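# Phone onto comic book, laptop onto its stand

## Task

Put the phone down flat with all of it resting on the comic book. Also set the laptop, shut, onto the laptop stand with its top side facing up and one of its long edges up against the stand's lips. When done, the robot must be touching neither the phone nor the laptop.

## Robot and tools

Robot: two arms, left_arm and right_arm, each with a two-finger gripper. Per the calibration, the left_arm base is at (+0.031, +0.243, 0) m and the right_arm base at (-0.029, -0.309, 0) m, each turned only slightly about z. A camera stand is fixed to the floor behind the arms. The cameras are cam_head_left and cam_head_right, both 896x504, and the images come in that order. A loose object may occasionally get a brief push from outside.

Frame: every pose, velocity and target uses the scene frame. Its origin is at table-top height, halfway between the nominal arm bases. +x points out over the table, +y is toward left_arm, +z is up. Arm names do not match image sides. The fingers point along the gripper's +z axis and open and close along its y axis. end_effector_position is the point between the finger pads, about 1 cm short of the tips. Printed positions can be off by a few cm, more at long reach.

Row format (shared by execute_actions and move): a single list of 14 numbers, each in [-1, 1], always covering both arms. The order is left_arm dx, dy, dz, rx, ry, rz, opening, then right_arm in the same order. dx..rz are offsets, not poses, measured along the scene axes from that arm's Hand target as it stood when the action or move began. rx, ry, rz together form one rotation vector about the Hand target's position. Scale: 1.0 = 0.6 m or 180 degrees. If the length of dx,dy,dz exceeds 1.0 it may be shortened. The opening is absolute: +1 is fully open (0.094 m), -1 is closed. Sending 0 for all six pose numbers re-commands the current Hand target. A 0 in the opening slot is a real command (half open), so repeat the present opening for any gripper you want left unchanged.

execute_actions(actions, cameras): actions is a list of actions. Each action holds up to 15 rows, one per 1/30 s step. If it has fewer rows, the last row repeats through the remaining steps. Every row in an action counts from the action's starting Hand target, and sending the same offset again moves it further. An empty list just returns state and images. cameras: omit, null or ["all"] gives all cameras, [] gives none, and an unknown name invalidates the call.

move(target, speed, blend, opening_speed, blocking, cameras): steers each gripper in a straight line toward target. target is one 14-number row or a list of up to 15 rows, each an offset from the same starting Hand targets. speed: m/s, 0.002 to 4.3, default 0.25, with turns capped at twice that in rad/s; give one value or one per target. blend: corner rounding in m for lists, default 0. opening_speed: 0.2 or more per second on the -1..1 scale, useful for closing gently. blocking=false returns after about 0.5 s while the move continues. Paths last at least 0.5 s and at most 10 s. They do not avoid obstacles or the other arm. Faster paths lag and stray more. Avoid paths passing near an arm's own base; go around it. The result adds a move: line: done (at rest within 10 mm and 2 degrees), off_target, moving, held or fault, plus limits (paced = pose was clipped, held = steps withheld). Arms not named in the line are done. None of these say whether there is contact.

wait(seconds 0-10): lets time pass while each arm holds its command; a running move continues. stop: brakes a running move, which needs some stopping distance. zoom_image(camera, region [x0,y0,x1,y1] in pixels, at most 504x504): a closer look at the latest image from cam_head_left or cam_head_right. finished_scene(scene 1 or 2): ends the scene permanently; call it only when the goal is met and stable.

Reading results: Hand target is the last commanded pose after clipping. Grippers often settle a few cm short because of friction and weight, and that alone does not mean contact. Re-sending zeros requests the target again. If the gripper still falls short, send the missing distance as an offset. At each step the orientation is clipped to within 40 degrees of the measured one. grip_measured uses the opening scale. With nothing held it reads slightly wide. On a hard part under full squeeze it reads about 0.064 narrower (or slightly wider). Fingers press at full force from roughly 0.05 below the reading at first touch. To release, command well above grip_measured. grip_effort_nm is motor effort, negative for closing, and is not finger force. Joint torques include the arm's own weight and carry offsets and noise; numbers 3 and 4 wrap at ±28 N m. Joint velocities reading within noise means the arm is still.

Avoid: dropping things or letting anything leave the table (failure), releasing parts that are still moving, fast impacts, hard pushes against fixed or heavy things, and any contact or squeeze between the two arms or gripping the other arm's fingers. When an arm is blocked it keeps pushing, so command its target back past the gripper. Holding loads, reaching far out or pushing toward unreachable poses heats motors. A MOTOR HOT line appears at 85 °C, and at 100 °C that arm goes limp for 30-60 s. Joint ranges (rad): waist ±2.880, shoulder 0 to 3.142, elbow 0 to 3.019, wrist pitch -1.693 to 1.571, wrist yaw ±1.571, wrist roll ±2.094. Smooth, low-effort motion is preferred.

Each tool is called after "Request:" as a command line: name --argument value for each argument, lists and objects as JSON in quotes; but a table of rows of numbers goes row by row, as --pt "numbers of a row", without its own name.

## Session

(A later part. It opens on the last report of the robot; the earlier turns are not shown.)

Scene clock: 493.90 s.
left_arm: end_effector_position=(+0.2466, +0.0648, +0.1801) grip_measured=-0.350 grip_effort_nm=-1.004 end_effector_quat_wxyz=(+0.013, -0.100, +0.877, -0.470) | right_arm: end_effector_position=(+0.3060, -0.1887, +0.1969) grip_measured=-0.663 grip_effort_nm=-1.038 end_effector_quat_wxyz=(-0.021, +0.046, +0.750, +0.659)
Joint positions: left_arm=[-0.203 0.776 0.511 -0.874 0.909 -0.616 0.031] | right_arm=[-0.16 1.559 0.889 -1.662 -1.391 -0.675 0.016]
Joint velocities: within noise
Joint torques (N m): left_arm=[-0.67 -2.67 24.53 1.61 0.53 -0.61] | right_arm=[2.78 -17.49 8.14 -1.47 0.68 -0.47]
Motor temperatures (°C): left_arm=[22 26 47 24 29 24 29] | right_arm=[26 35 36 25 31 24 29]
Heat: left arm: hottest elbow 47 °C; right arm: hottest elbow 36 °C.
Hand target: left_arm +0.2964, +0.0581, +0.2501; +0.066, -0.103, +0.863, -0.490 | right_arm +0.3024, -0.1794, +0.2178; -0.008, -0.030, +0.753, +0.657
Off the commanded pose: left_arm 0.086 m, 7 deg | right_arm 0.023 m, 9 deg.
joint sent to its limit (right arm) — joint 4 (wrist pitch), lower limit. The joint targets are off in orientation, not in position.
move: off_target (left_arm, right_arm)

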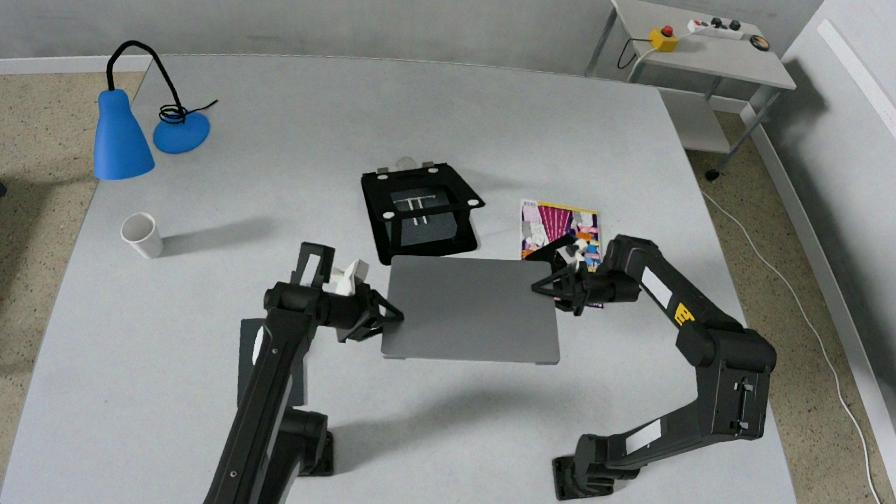

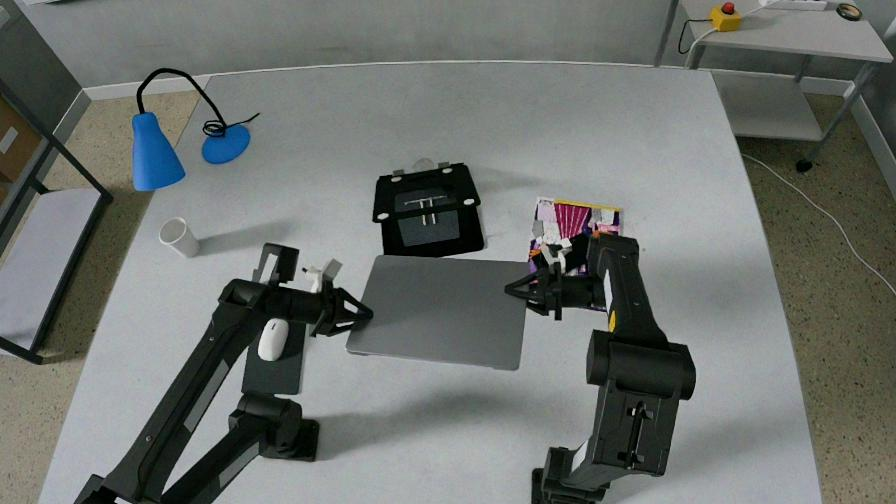

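Request:
move --pt "0.04 0.03 0.12 0 0 0 -1 0.04 0.03 0.09 0 0 0 -1" --pt "0.2 0.05 0.13 0 0 0.04 -1 0.23 0.05 0.1 0 0 0.04 -1" --speed 0.1

Request:
zoom_image --camera "cam_head_left" --region '[300, 130, 580, 370]'

Request:
zoom_image --camera "cam_head_right" --region '[300, 130, 580, 370]'

Scene clock: 504.10 s.
left_arm: end_effector_position=(+0.3670, +0.0869, +0.2512) grip_measured=-0.403 grip_effort_nm=-1.009 end_effector_quat_wxyz=(+0.030, -0.153, +0.871, -0.466) | right_arm: end_effector_position=(+0.4336, -0.1654, +0.2579) grip_measured=-0.654 grip_effort_nm=-1.038 end_effector_quat_wxyz=(-0.052, +0.049, +0.751, +0.657)
Joint positions: left_arm=[-0.081 1.072 0.867 -0.969 0.913 -0.597 0.028] | right_arm=[-0.066 1.732 1.334 -1.682 -1.419 -0.37 0.016]
Joint velocities: within noise
Joint torques (N m): left_arm=[0.03 -8.82 24.5 1.81 0.4 -0.82] | right_arm=[3.19 -19.19 12.64 -0.5 1.08 -0.84]
Motor temperatures (°C): left_arm=[22 26 52 24 29 24 29] | right_arm=[26 35 38 25 31 24 29]
Heat: left arm: hottest elbow 52 °C; right arm: hottest elbow 38 °C.
Hand target: left_arm +0.4163, +0.0881, +0.3282; +0.097, -0.156, +0.855, -0.485 | right_arm +0.4403, -0.1493, +0.2777; -0.049, -0.077, +0.750, +0.655
Off the commanded pose: left_arm 0.091 m, 8 deg | right_arm 0.026 m, 14 deg.
joint sent to its limit (right arm) — joint 4 (wrist pitch), lower limit. The joint targets are off in orientation, not in position.
move: off_target (left_arm, right_arm)

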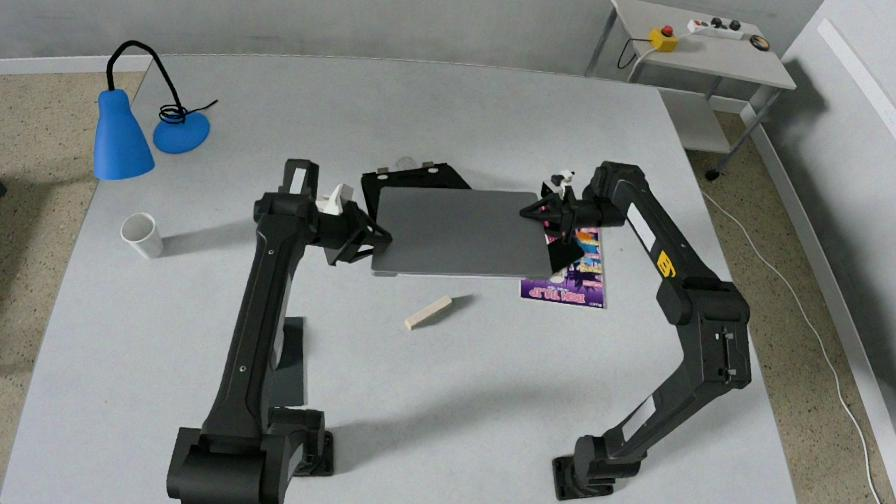

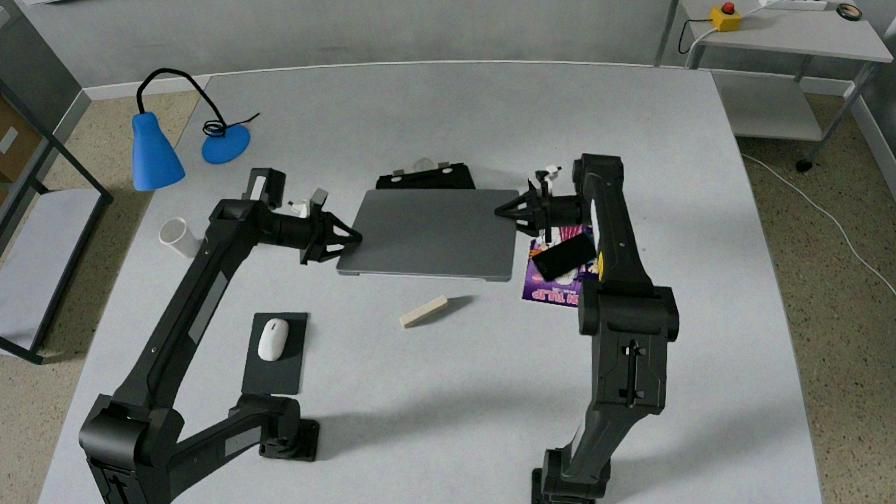

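Scaled by 1.800.

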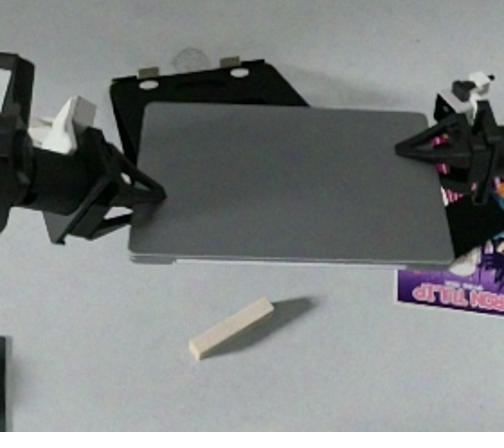

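Scaled by 1.800.

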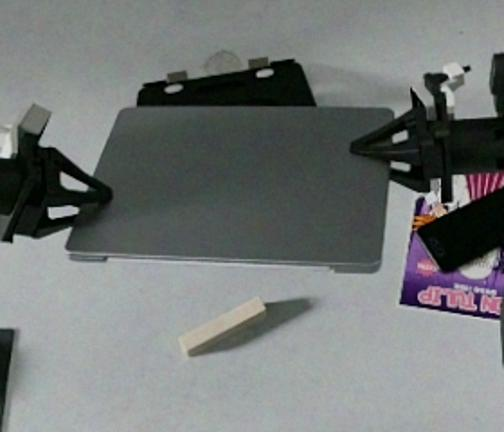

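Request:
move --pt "0.1 0.07 0.01 0 0.05 0.0 -1 0.13 0.07 0.0 0 0.05 0.02 -1" --pt "0.17 0.075 0.0 0 0.1 0.0 -1 0.23 0.07 -0.01 0 0.1 0.04 -1" --speed 0.1

Request:
zoom_image --camera "cam_head_left" --region '[320, 90, 600, 330]'

Request:
zoom_image --camera "cam_head_right" --region '[320, 90, 600, 330]'

Scene clock: 521.57 s.
left_arm: end_effector_position=(+0.4903, +0.1270, +0.2609) grip_measured=-0.425 grip_effort_nm=-0.999 end_effector_quat_wxyz=(-0.088, -0.235, +0.862, -0.440) | right_arm: end_effector_position=(+0.5659, -0.1202, +0.2451) grip_measured=-0.654 grip_effort_nm=-1.038 end_effector_quat_wxyz=(-0.164, +0.134, +0.726, +0.654)
Joint positions: left_arm=[0.024 1.531 1.339 -1.361 0.93 -0.488 0.027] | right_arm=[0.022 2.075 1.811 -1.68 -1.473 0.054 0.016]
Joint velocities: within noise
Joint torques (N m): left_arm=[-0.15 -17.61 21.79 -0.49 0.89 -0.46] | right_arm=[2.08 -25.23 14.49 -0.39 0.46 -0.53]
Motor temperatures (°C): left_arm=[22 26 52 24 29 24 29] | right_arm=[26 36 43 25 31 25 29]
Heat: left arm: hottest elbow 52 °C; right arm: hottest elbow 43 °C.
Hand target: left_arm +0.5184, +0.1331, +0.3282; -0.038, -0.230, +0.860, -0.454 | right_arm +0.5783, -0.1073, +0.2719; -0.206, -0.020, +0.727, +0.655
Off the commanded pose: left_arm 0.073 m, 6 deg | right_arm 0.032 m, 18 deg.
joint sent to its limit (right arm) — joint 4 (wrist pitch), lower limit. The joint targets are off in orientation, not in position.
move: off_target (left_arm, right_arm)

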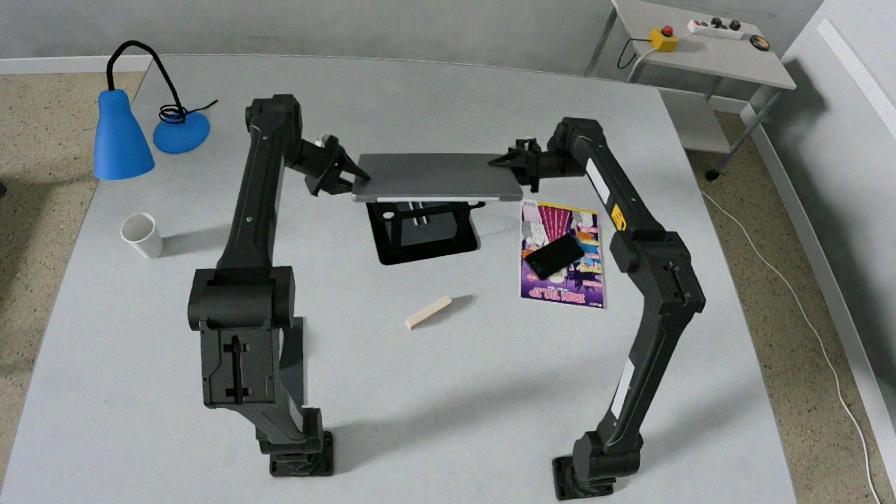

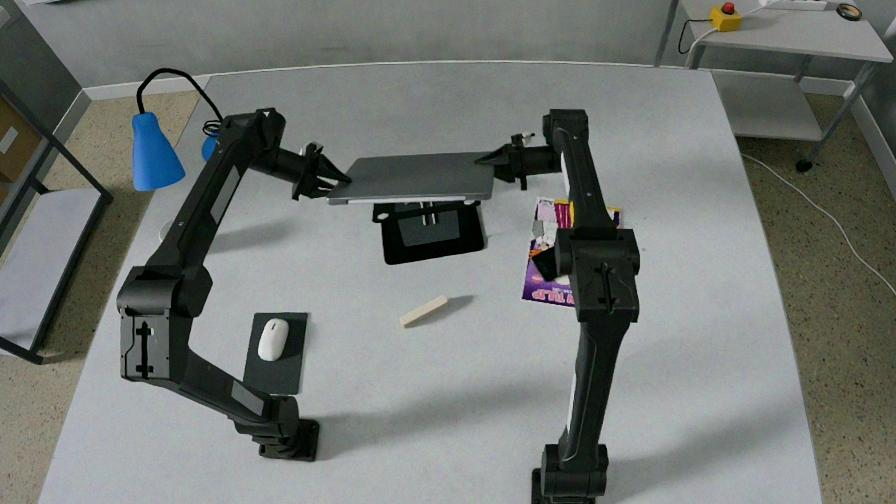

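Scaled by 1.800.

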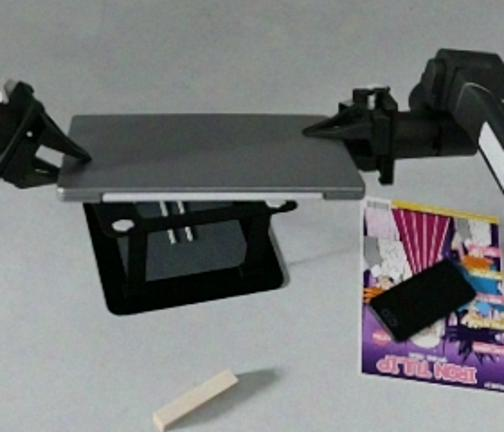

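Scaled by 1.800.

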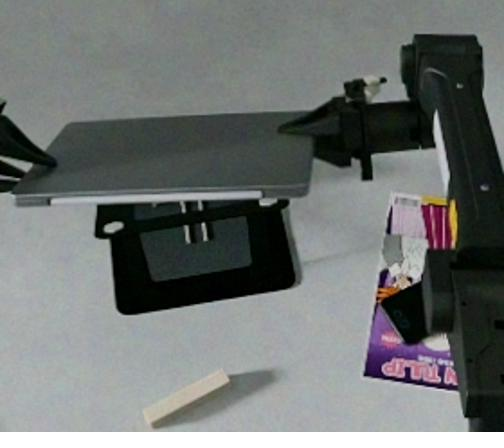

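Request:
move --pt "0.0 -0.01 -0.14 0 0.0 0.02 -1 0.05 -0.01 -0.18 0 0.0 0.02 -1" --speed 0.08

Request:
zoom_image --camera "cam_head_left" --region '[320, 110, 560, 310]'

Request:
zoom_image --camera "cam_head_right" --region '[320, 110, 560, 310]'

Scene clock: 532.27 s.
left_arm: end_effector_position=(+0.5121, +0.1312, +0.1975) grip_measured=-0.466 grip_effort_nm=-1.009 end_effector_quat_wxyz=(-0.055, -0.262, +0.858, -0.439) | right_arm: end_effector_position=(+0.5976, -0.1156, +0.1668) grip_measured=-0.643 grip_effort_nm=-1.043 end_effector_quat_wxyz=(-0.167, +0.125, +0.729, +0.651)
Joint positions: left_arm=[0.026 1.569 1.214 -1.064 0.907 -0.612 0.025] | right_arm=[0.028 2.258 1.909 -1.68 -1.464 -0.038 0.017]
Joint velocities: within noise
Joint torques (N m): left_arm=[-2.49 -20.31 13.12 0.61 1.09 -0.42] | right_arm=[0.85 -24.76 12.83 -0.49 1.76 -0.91]
Motor temperatures (°C): left_arm=[22 27 52 24 30 24 29] | right_arm=[26 36 46 25 31 25 29]
Heat: left arm: hottest elbow 52 °C; right arm: hottest elbow 46 °C.
Hand target: left_arm +0.5184, +0.1272, +0.2441; -0.024, -0.257, +0.852, -0.455 | right_arm +0.6083, -0.1134, +0.1638; -0.227, -0.043, +0.726, +0.648
Off the commanded pose: left_arm 0.047 m, 4 deg | right_arm 0.011 m, 21 deg.
joint sent to its limit (right arm) — joint 4 (wrist pitch), lower limit. The joint targets are off in orientation, not in position.
move: off_target (left_arm, right_arm)

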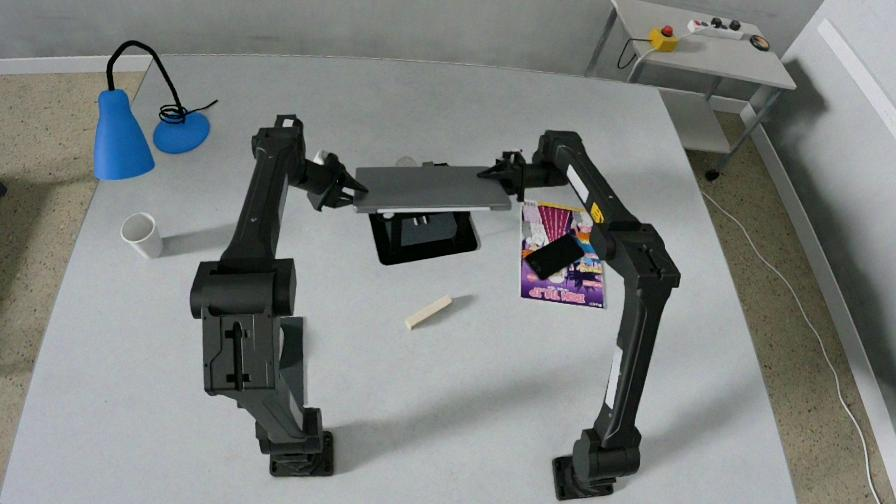

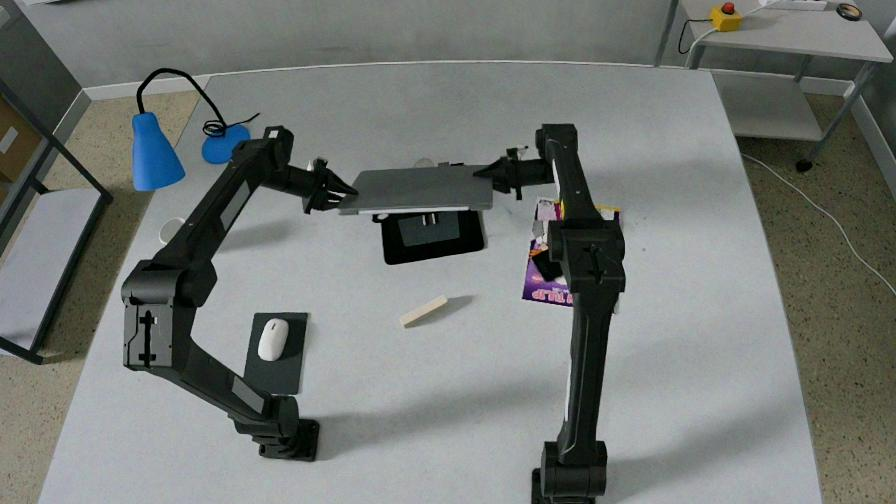

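Scaled by 2.100.

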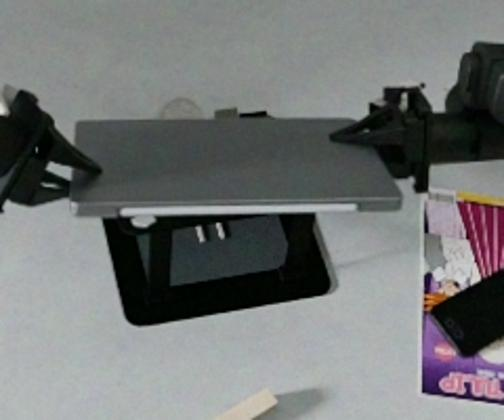

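Scaled by 2.100.

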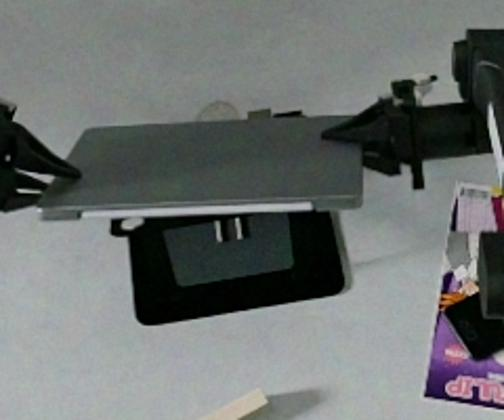

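Request:
move --pt "0.0 -0.035 -0.12 0 0.0 0.0 -1 0.04 -0.03 -0.12 0 0.0 0.0 -1" --speed 0.06

Request:
zoom_image --camera "cam_head_left" --region '[320, 110, 560, 310]'

Request:
zoom_image --camera "cam_head_right" --region '[320, 110, 560, 310]'

Scene clock: 540.77 s.
left_arm: end_effector_position=(+0.5158, +0.1200, +0.1413) grip_measured=-0.466 grip_effort_nm=-1.009 end_effector_quat_wxyz=(-0.041, -0.277, +0.852, -0.443) | right_arm: end_effector_position=(+0.6184, -0.1201, +0.1148) grip_measured=-0.637 grip_effort_nm=-1.043 end_effector_quat_wxyz=(-0.158, +0.110, +0.741, +0.643)
Joint positions: left_arm=[0 1.609 1.094 -0.807 0.897 -0.72 0.025] | right_arm=[0.021 2.381 2.003 -1.681 -1.432 -0.104 0.017]
Joint velocities: within noise
Joint torques (N m): left_arm=[-3.31 -18.9 11.06 0.77 0.93 -0.11] | right_arm=[-0.62 -24.06 12.27 -0.51 1.58 -0.95]
Motor temperatures (°C): left_arm=[22 28 50 24 30 24 30] | right_arm=[26 37 47 25 32 25 29]
Heat: left arm: hottest elbow 50 °C; right arm: hottest elbow 47 °C.
Hand target: left_arm +0.5183, +0.1061, +0.1722; -0.024, -0.257, +0.852, -0.455 | right_arm +0.6323, -0.1314, +0.0918; -0.227, -0.043, +0.726, +0.648
Off the commanded pose: left_arm 0.034 m, 3 deg | right_arm 0.029 m, 19 deg.
joint sent to its limit (right arm) — joint 4 (wrist pitch), lower limit. The joint targets are off in orientation, not in position.
move: off_target (left_arm, right_arm)

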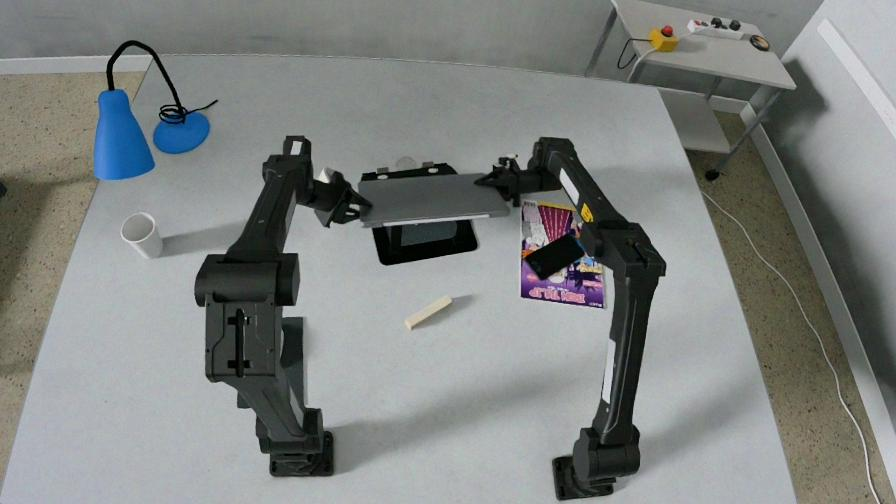

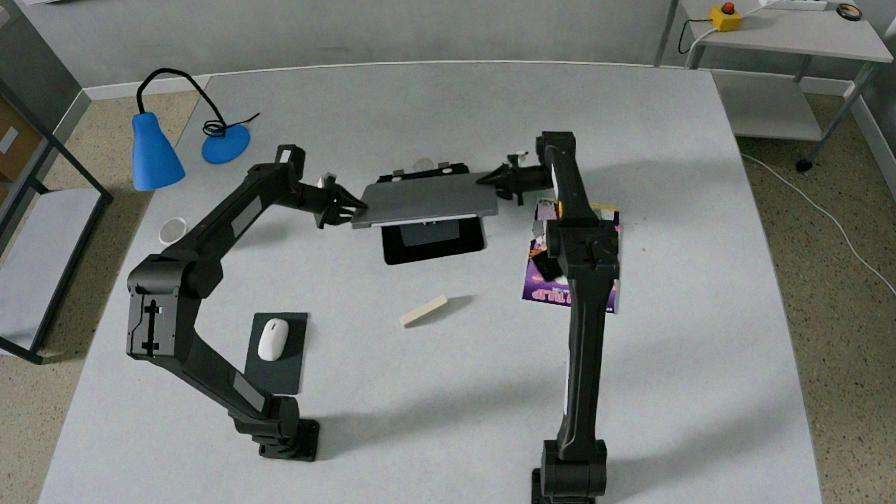

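Scaled by 2.100.

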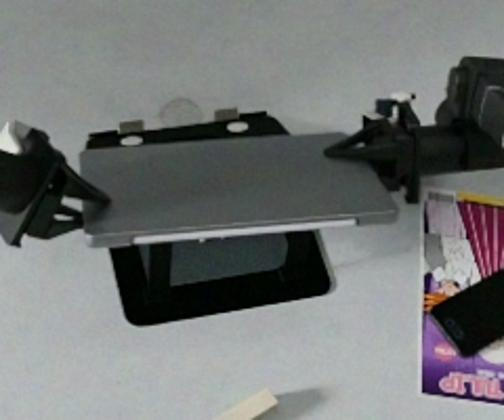

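Scaled by 2.100.

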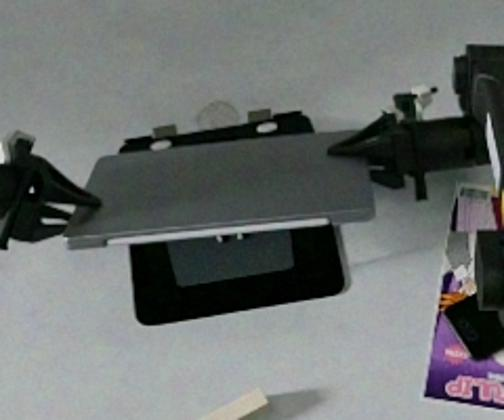

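Request:
move --pt "0.05 -0.01 -0.045 0 0.0 0.0 -1 0.05 -0.01 -0.045 0 0.0 0.0 -1" --speed 0.05

Request:
zoom_image --camera "cam_head_left" --region '[320, 110, 560, 310]'

Request:
zoom_image --camera "cam_head_right" --region '[320, 110, 560, 310]'

Scene clock: 548.87 s.
left_arm: end_effector_position=(+0.5312, +0.1161, +0.1253) grip_measured=-0.467 grip_effort_nm=-1.009 end_effector_quat_wxyz=(-0.040, -0.288, +0.845, -0.450) | right_arm: end_effector_position=(+0.6466, -0.1200, +0.0999) grip_measured=-0.637 grip_effort_nm=-1.038 end_effector_quat_wxyz=(-0.149, +0.106, +0.741, +0.646)
Joint positions: left_arm=[-0.007 1.659 1.1 -0.727 0.905 -0.775 0.025] | right_arm=[0.02 2.471 2.139 -1.68 -1.435 -0.077 0.017]
Joint velocities: within noise
Joint torques (N m): left_arm=[-3.37 -15.5 14.32 0.36 0.44 0.22] | right_arm=[-1.2 -23.3 12.66 -0.46 1.4 -0.94]
Motor temperatures (°C): left_arm=[22 28 49 24 30 24 30] | right_arm=[26 38 46 25 32 25 29]
Heat: left arm: hottest elbow 49 °C; right arm: hottest elbow 46 °C.
Hand target: left_arm +0.5482, +0.1001, +0.1451; -0.024, -0.257, +0.852, -0.455 | right_arm +0.6624, -0.1375, +0.0649; -0.227, -0.043, +0.726, +0.648
Off the commanded pose: left_arm 0.031 m, 4 deg | right_arm 0.042 m, 19 deg.
joint sent to its limit (right arm) — joint 4 (wrist pitch), lower limit. The joint targets are off in position and orientation.
move: off_target (left_arm, right_arm)

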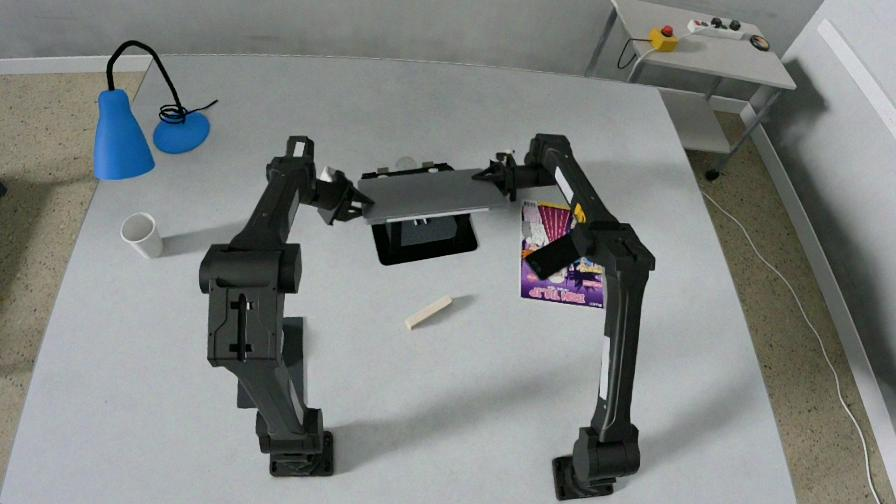

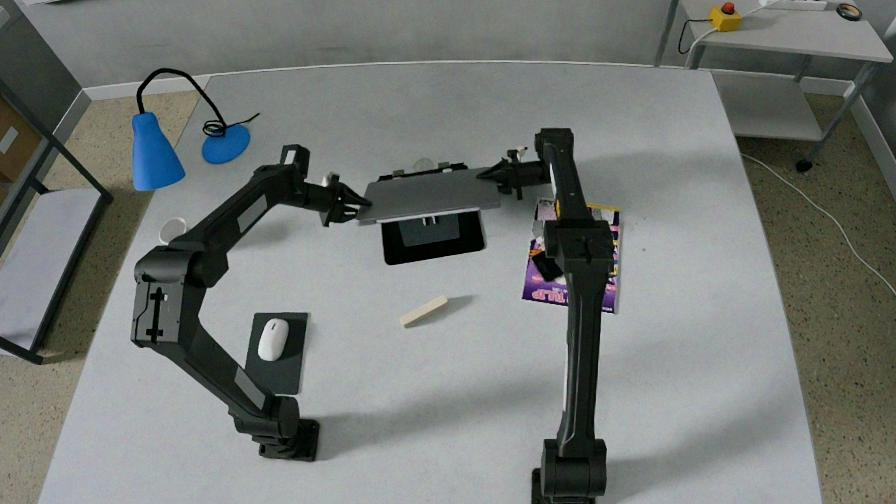

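Scaled by 2.100.

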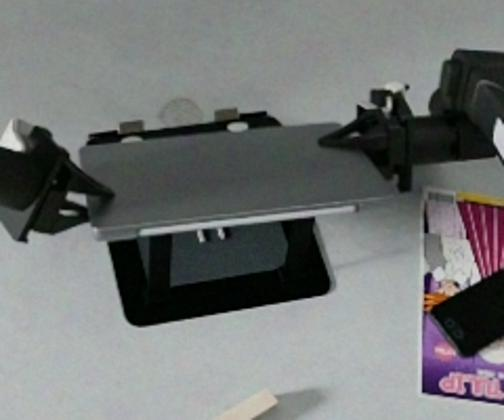

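Scaled by 2.100.

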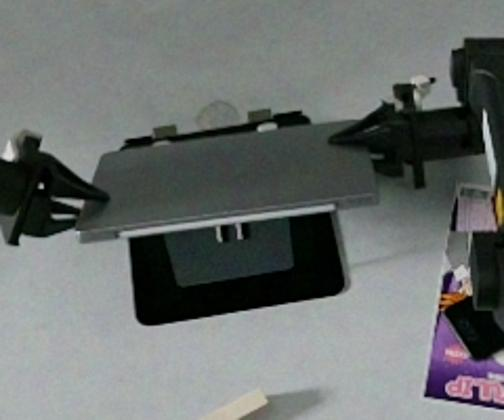

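Request:
move --pt "0.04 -0.01 -0.03 0 0.0 0.0 -1 0.045 -0.01 -0.02 0 0.0 0.0 -1" --speed 0.05

Request:
zoom_image --camera "cam_head_left" --region '[320, 110, 560, 310]'

Request:
zoom_image --camera "cam_head_right" --region '[320, 110, 560, 310]'

Scene clock: 556.70 s.
left_arm: end_effector_position=(+0.5566, +0.1138, +0.1120) grip_measured=-0.469 grip_effort_nm=-1.009 end_effector_quat_wxyz=(-0.037, -0.289, +0.843, -0.452) | right_arm: end_effector_position=(+0.6730, -0.1205, +0.0863) grip_measured=-0.637 grip_effort_nm=-1.038 end_effector_quat_wxyz=(-0.145, +0.109, +0.740, +0.648)
Joint positions: left_arm=[-0.013 1.731 1.153 -0.687 0.905 -0.795 0.025] | right_arm=[0.018 2.561 2.28 -1.68 -1.443 -0.027 0.017]
Joint velocities: within noise
Joint torques (N m): left_arm=[-4.84 -16.03 13.86 0.9 0.27 0.21] | right_arm=[-1.67 -24.82 12.66 -0.43 1.18 -0.92]
Motor temperatures (°C): left_arm=[22 28 49 23 30 24 30] | right_arm=[26 38 47 25 32 26 29]
Heat: left arm: hottest elbow 49 °C; right arm: hottest elbow 47 °C.
Hand target: left_arm +0.5722, +0.0941, +0.1271; -0.024, -0.257, +0.852, -0.455 | right_arm +0.6893, -0.1435, +0.0528; -0.227, -0.043, +0.726, +0.648
Off the commanded pose: left_arm 0.029 m, 4 deg | right_arm 0.044 m, 20 deg.
joint sent to its limit (right arm) — joint 4 (wrist pitch), lower limit. The joint targets are off in position and orientation.
move: off_target (left_arm, right_arm)

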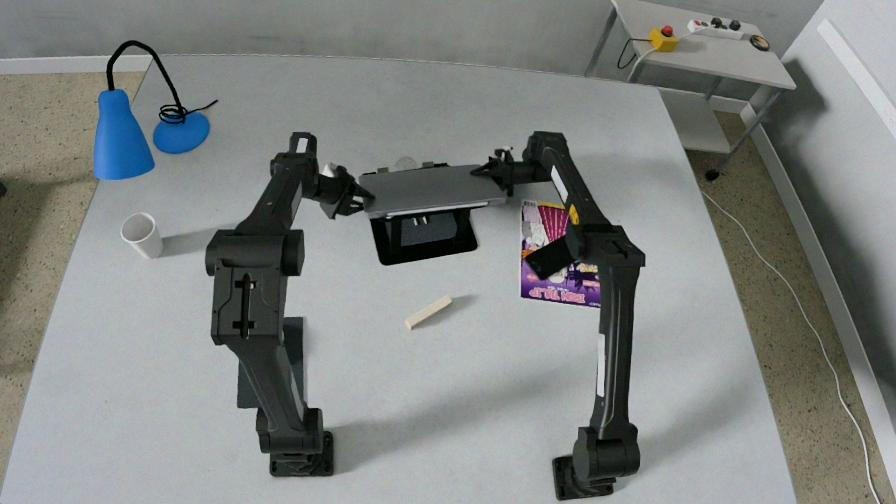

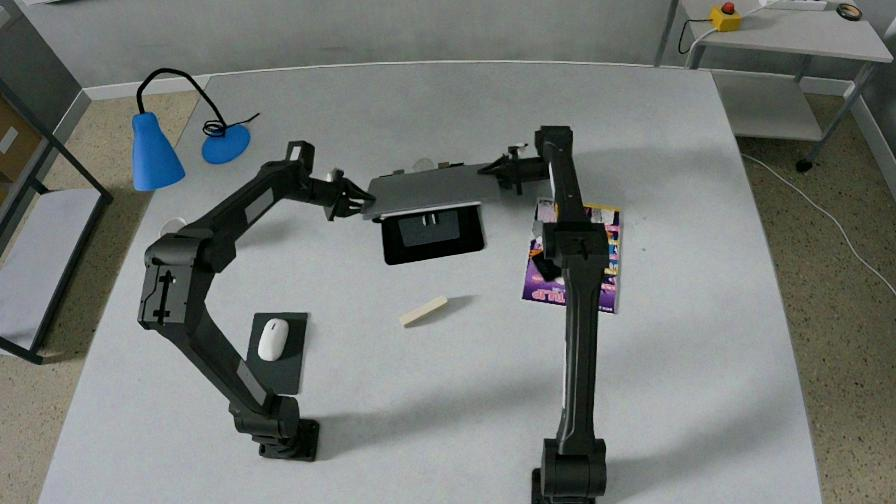

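Scaled by 2.100.

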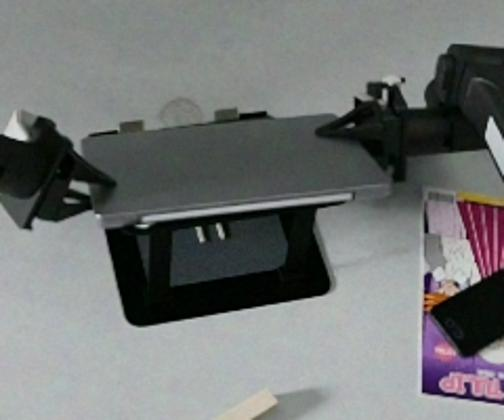

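Scaled by 2.100.

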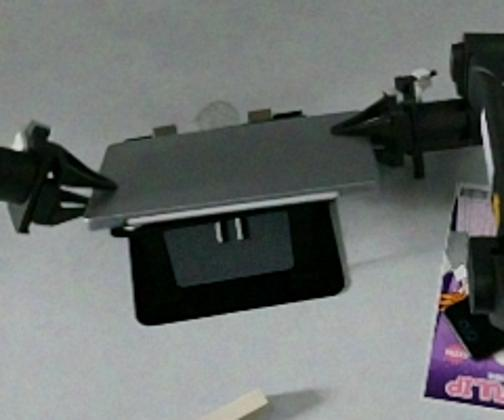

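Request:
move --pt "0.03 -0.005 -0.025 0 0.0 0.0 -1 0.02 -0.005 -0.02 0 0.0 0.0 -1" --speed 0.05

Request:
zoom_image --camera "cam_head_left" --region '[340, 130, 540, 270]'

Request:
zoom_image --camera "cam_head_right" --region '[340, 130, 540, 270]'

Scene clock: 563.37 s.
left_arm: end_effector_position=(+0.5749, +0.1110, +0.1024) grip_measured=-0.470 grip_effort_nm=-1.004 end_effector_quat_wxyz=(-0.034, -0.285, +0.844, -0.453) | right_arm: end_effector_position=(+0.6874, -0.1245, +0.0783) grip_measured=-0.637 grip_effort_nm=-1.038 end_effector_quat_wxyz=(-0.141, +0.113, +0.738, +0.650)
Joint positions: left_arm=[-0.018 1.783 1.196 -0.666 0.905 -0.798 0.025] | right_arm=[0.012 2.614 2.362 -1.68 -1.448 0.001 0.017]
Joint velocities: within noise
Joint torques (N m): left_arm=[-4.31 -15.74 13.86 0.91 0.24 0.2] | right_arm=[-1.49 -25.29 12.3 -0.4 1.08 -0.98]
Motor temperatures (°C): left_arm=[22 28 48 23 29 24 30] | right_arm=[26 38 47 25 32 26 29]
Heat: left arm: hottest elbow 48 °C; right arm: hottest elbow 47 °C.
Hand target: left_arm +0.5903, +0.0910, +0.1122; -0.024, -0.257, +0.852, -0.455 | right_arm +0.7013, -0.1464, +0.0407; -0.227, -0.043, +0.726, +0.648
Off the commanded pose: left_arm 0.027 m, 4 deg | right_arm 0.046 m, 20 deg.
joint sent to its limit (right arm) — joint 4 (wrist pitch), lower limit. The joint targets are off in position and orientation.
move: off_target (left_arm, right_arm)

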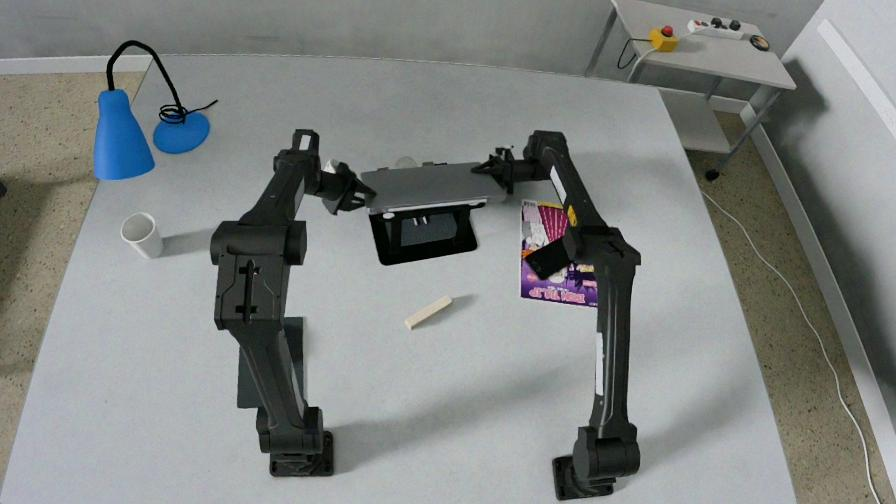

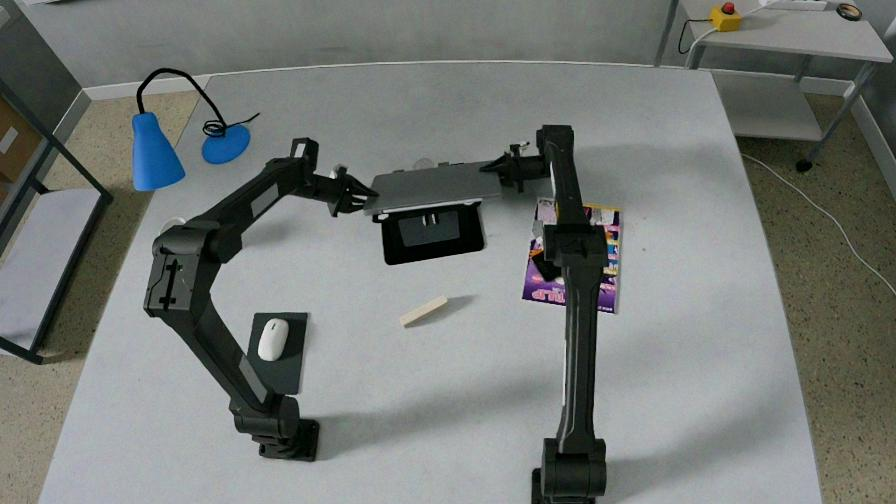

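Scaled by 2.520.

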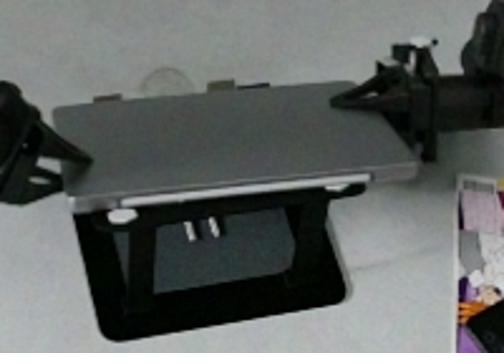

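Scaled by 2.520.

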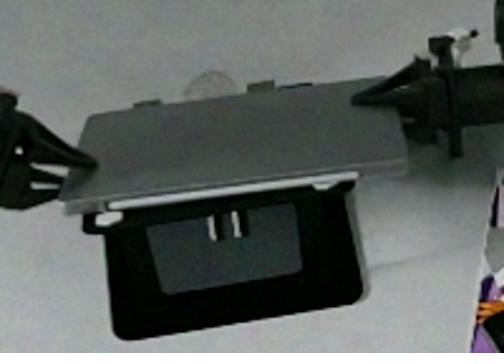

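Request:
move --pt "0.025 -0.0 -0.02 0 0.0 0.0 -1 0.02 -0.0 -0.015 0 0.0 0.0 -1" --speed 0.04

Request:
zoom_image --camera "cam_head_left" --region '[340, 130, 540, 270]'

Request:
zoom_image --camera "cam_head_right" --region '[340, 130, 540, 270]'

Scene clock: 570.80 s.
left_arm: end_effector_position=(+0.5840, +0.1100, +0.0981) grip_measured=-0.472 grip_effort_nm=-1.004 end_effector_quat_wxyz=(-0.038, -0.288, +0.841, -0.456) | right_arm: end_effector_position=(+0.6986, -0.1252, +0.0731) grip_measured=-0.637 grip_effort_nm=-1.033 end_effector_quat_wxyz=(-0.139, +0.115, +0.735, +0.653)
Joint positions: left_arm=[-0.019 1.812 1.222 -0.663 0.911 -0.808 0.025] | right_arm=[0.011 2.658 2.434 -1.68 -1.456 0.029 0.017]
Joint velocities: within noise
Joint torques (N m): left_arm=[-4.66 -14.04 14.84 1.2 -0.02 0.33] | right_arm=[-1.44 -24.59 12.82 -0.35 1.02 -0.95]
Motor temperatures (°C): left_arm=[22 28 47 23 29 24 30] | right_arm=[26 39 47 25 32 26 29]
Heat: left arm: hottest elbow 47 °C; right arm: hottest elbow 47 °C.
Hand target: left_arm +0.6052, +0.0912, +0.1000; -0.024, -0.257, +0.852, -0.455 | right_arm +0.7133, -0.1464, +0.0319; -0.227, -0.043, +0.726, +0.648
Off the commanded pose: left_arm 0.029 m, 4 deg | right_arm 0.049 m, 21 deg.
joint sent to its limit (right arm) — joint 4 (wrist pitch), lower limit. The joint targets are off in position and orientation.
move: off_target (left_arm, right_arm)

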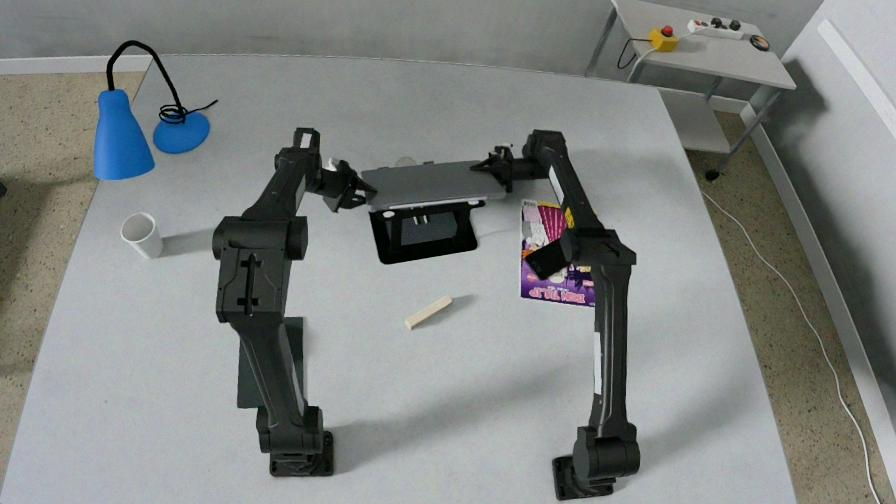

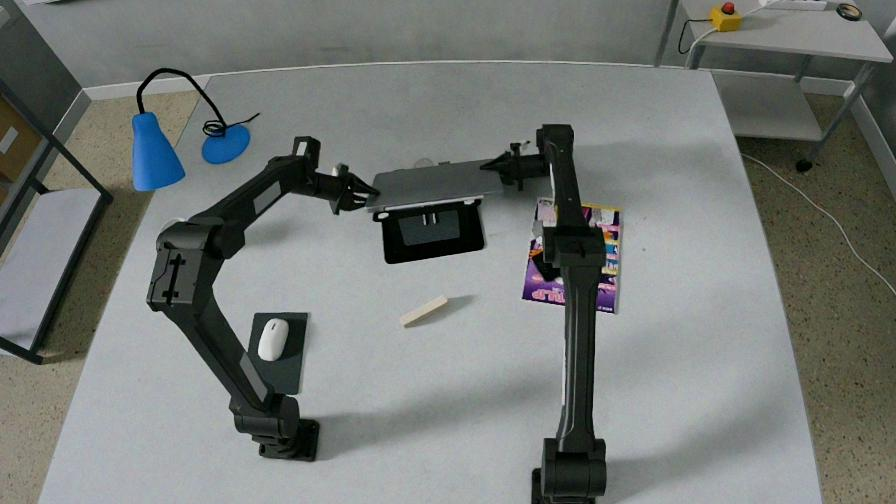

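Scaled by 2.520.

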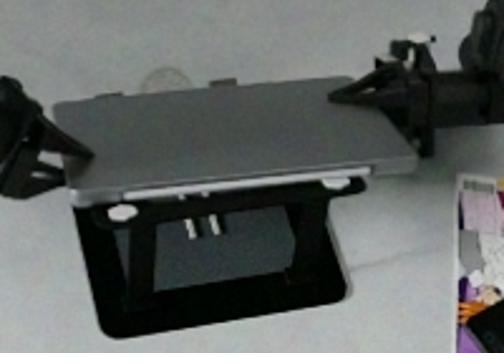

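Scaled by 2.520.

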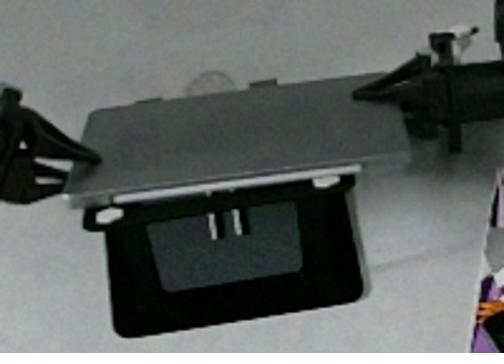

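Request:
move --pt "-0.03 0.025 0.0 0 0.0 0.0 -1 -0.0245 0.03 0.055 -0.022 0.0236 -0.111 -1" --pt "-0.03 0.025 0.0 0 0.0 0.0 0 -0.0245 0.03 0.055 -0.022 0.0236 -0.111 -0.3" --speed 0.05 --opening_speed 0.5

Request:
zoom_image --camera "cam_head_left" --region '[340, 130, 540, 270]'

Request:
zoom_image --camera "cam_head_right" --region '[340, 130, 540, 270]'

Scene clock: 581.10 s.
left_arm: end_effector_position=(+0.5838, +0.1106, +0.0978) grip_measured=-0.003 grip_effort_nm=0.125 end_effector_quat_wxyz=(-0.025, -0.265, +0.849, -0.456) | right_arm: end_effector_position=(+0.6986, -0.1243, +0.0731) grip_measured=-0.301 grip_effort_nm=0.066 end_effector_quat_wxyz=(-0.137, +0.113, +0.735, +0.654)
Joint positions: left_arm=[-0.018 1.812 1.222 -0.665 0.91 -0.751 0.047] | right_arm=[0.012 2.658 2.434 -1.679 -1.458 0.024 0.033]
Joint velocities: within noise
Joint torques (N m): left_arm=[-2.61 -16.5 10.37 0.39 0.32 0.16] | right_arm=[0.15 -30.39 8.09 -0.36 -0.51 0.03]
Motor temperatures (°C): left_arm=[22 28 47 23 29 24 30] | right_arm=[26 41 48 25 31 26 29]
Heat: left arm: hottest elbow 47 °C; right arm: hottest elbow 48 °C.
Hand target: left_arm +0.5872, +0.1062, +0.1000; -0.024, -0.257, +0.852, -0.455 | right_arm +0.6986, -0.1285, +0.0646; -0.139, +0.116, +0.735, +0.653
Off the commanded pose: left_arm 0.006 m, 1 deg | right_arm 0.009 m, 0 deg.
joint sent to its limit (right arm) — joint 4 (wrist pitch), lower limit. The joint targets still meet the commanded pose.
move: done; target 2's new opening was sent with left_arm's hand 0.005 m and 4 deg from that target

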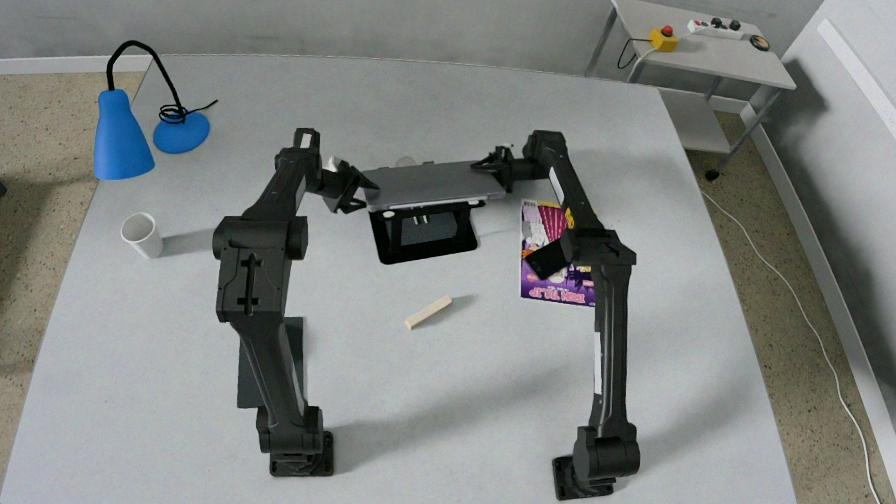

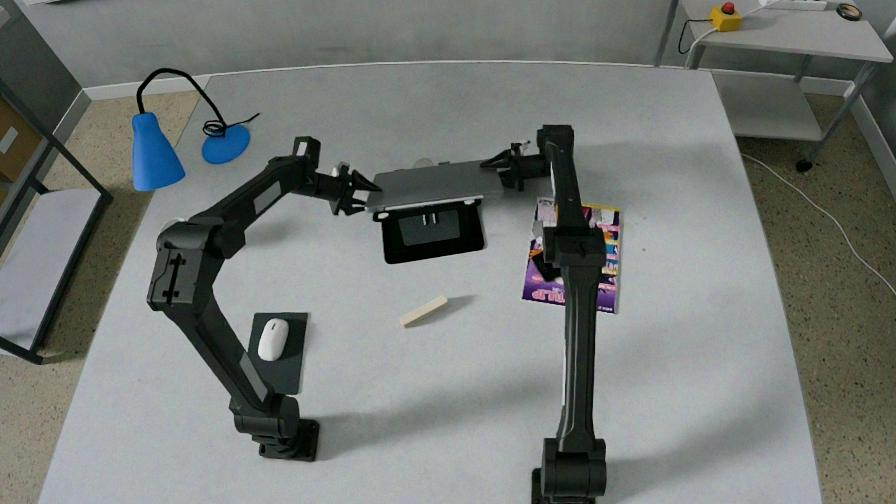

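Scaled by 2.520.

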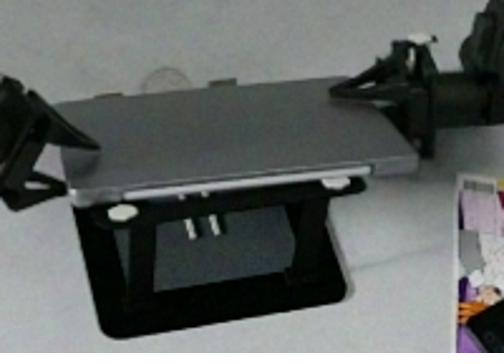

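Scaled by 2.520.

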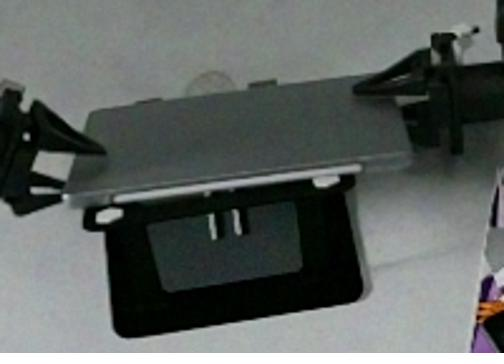

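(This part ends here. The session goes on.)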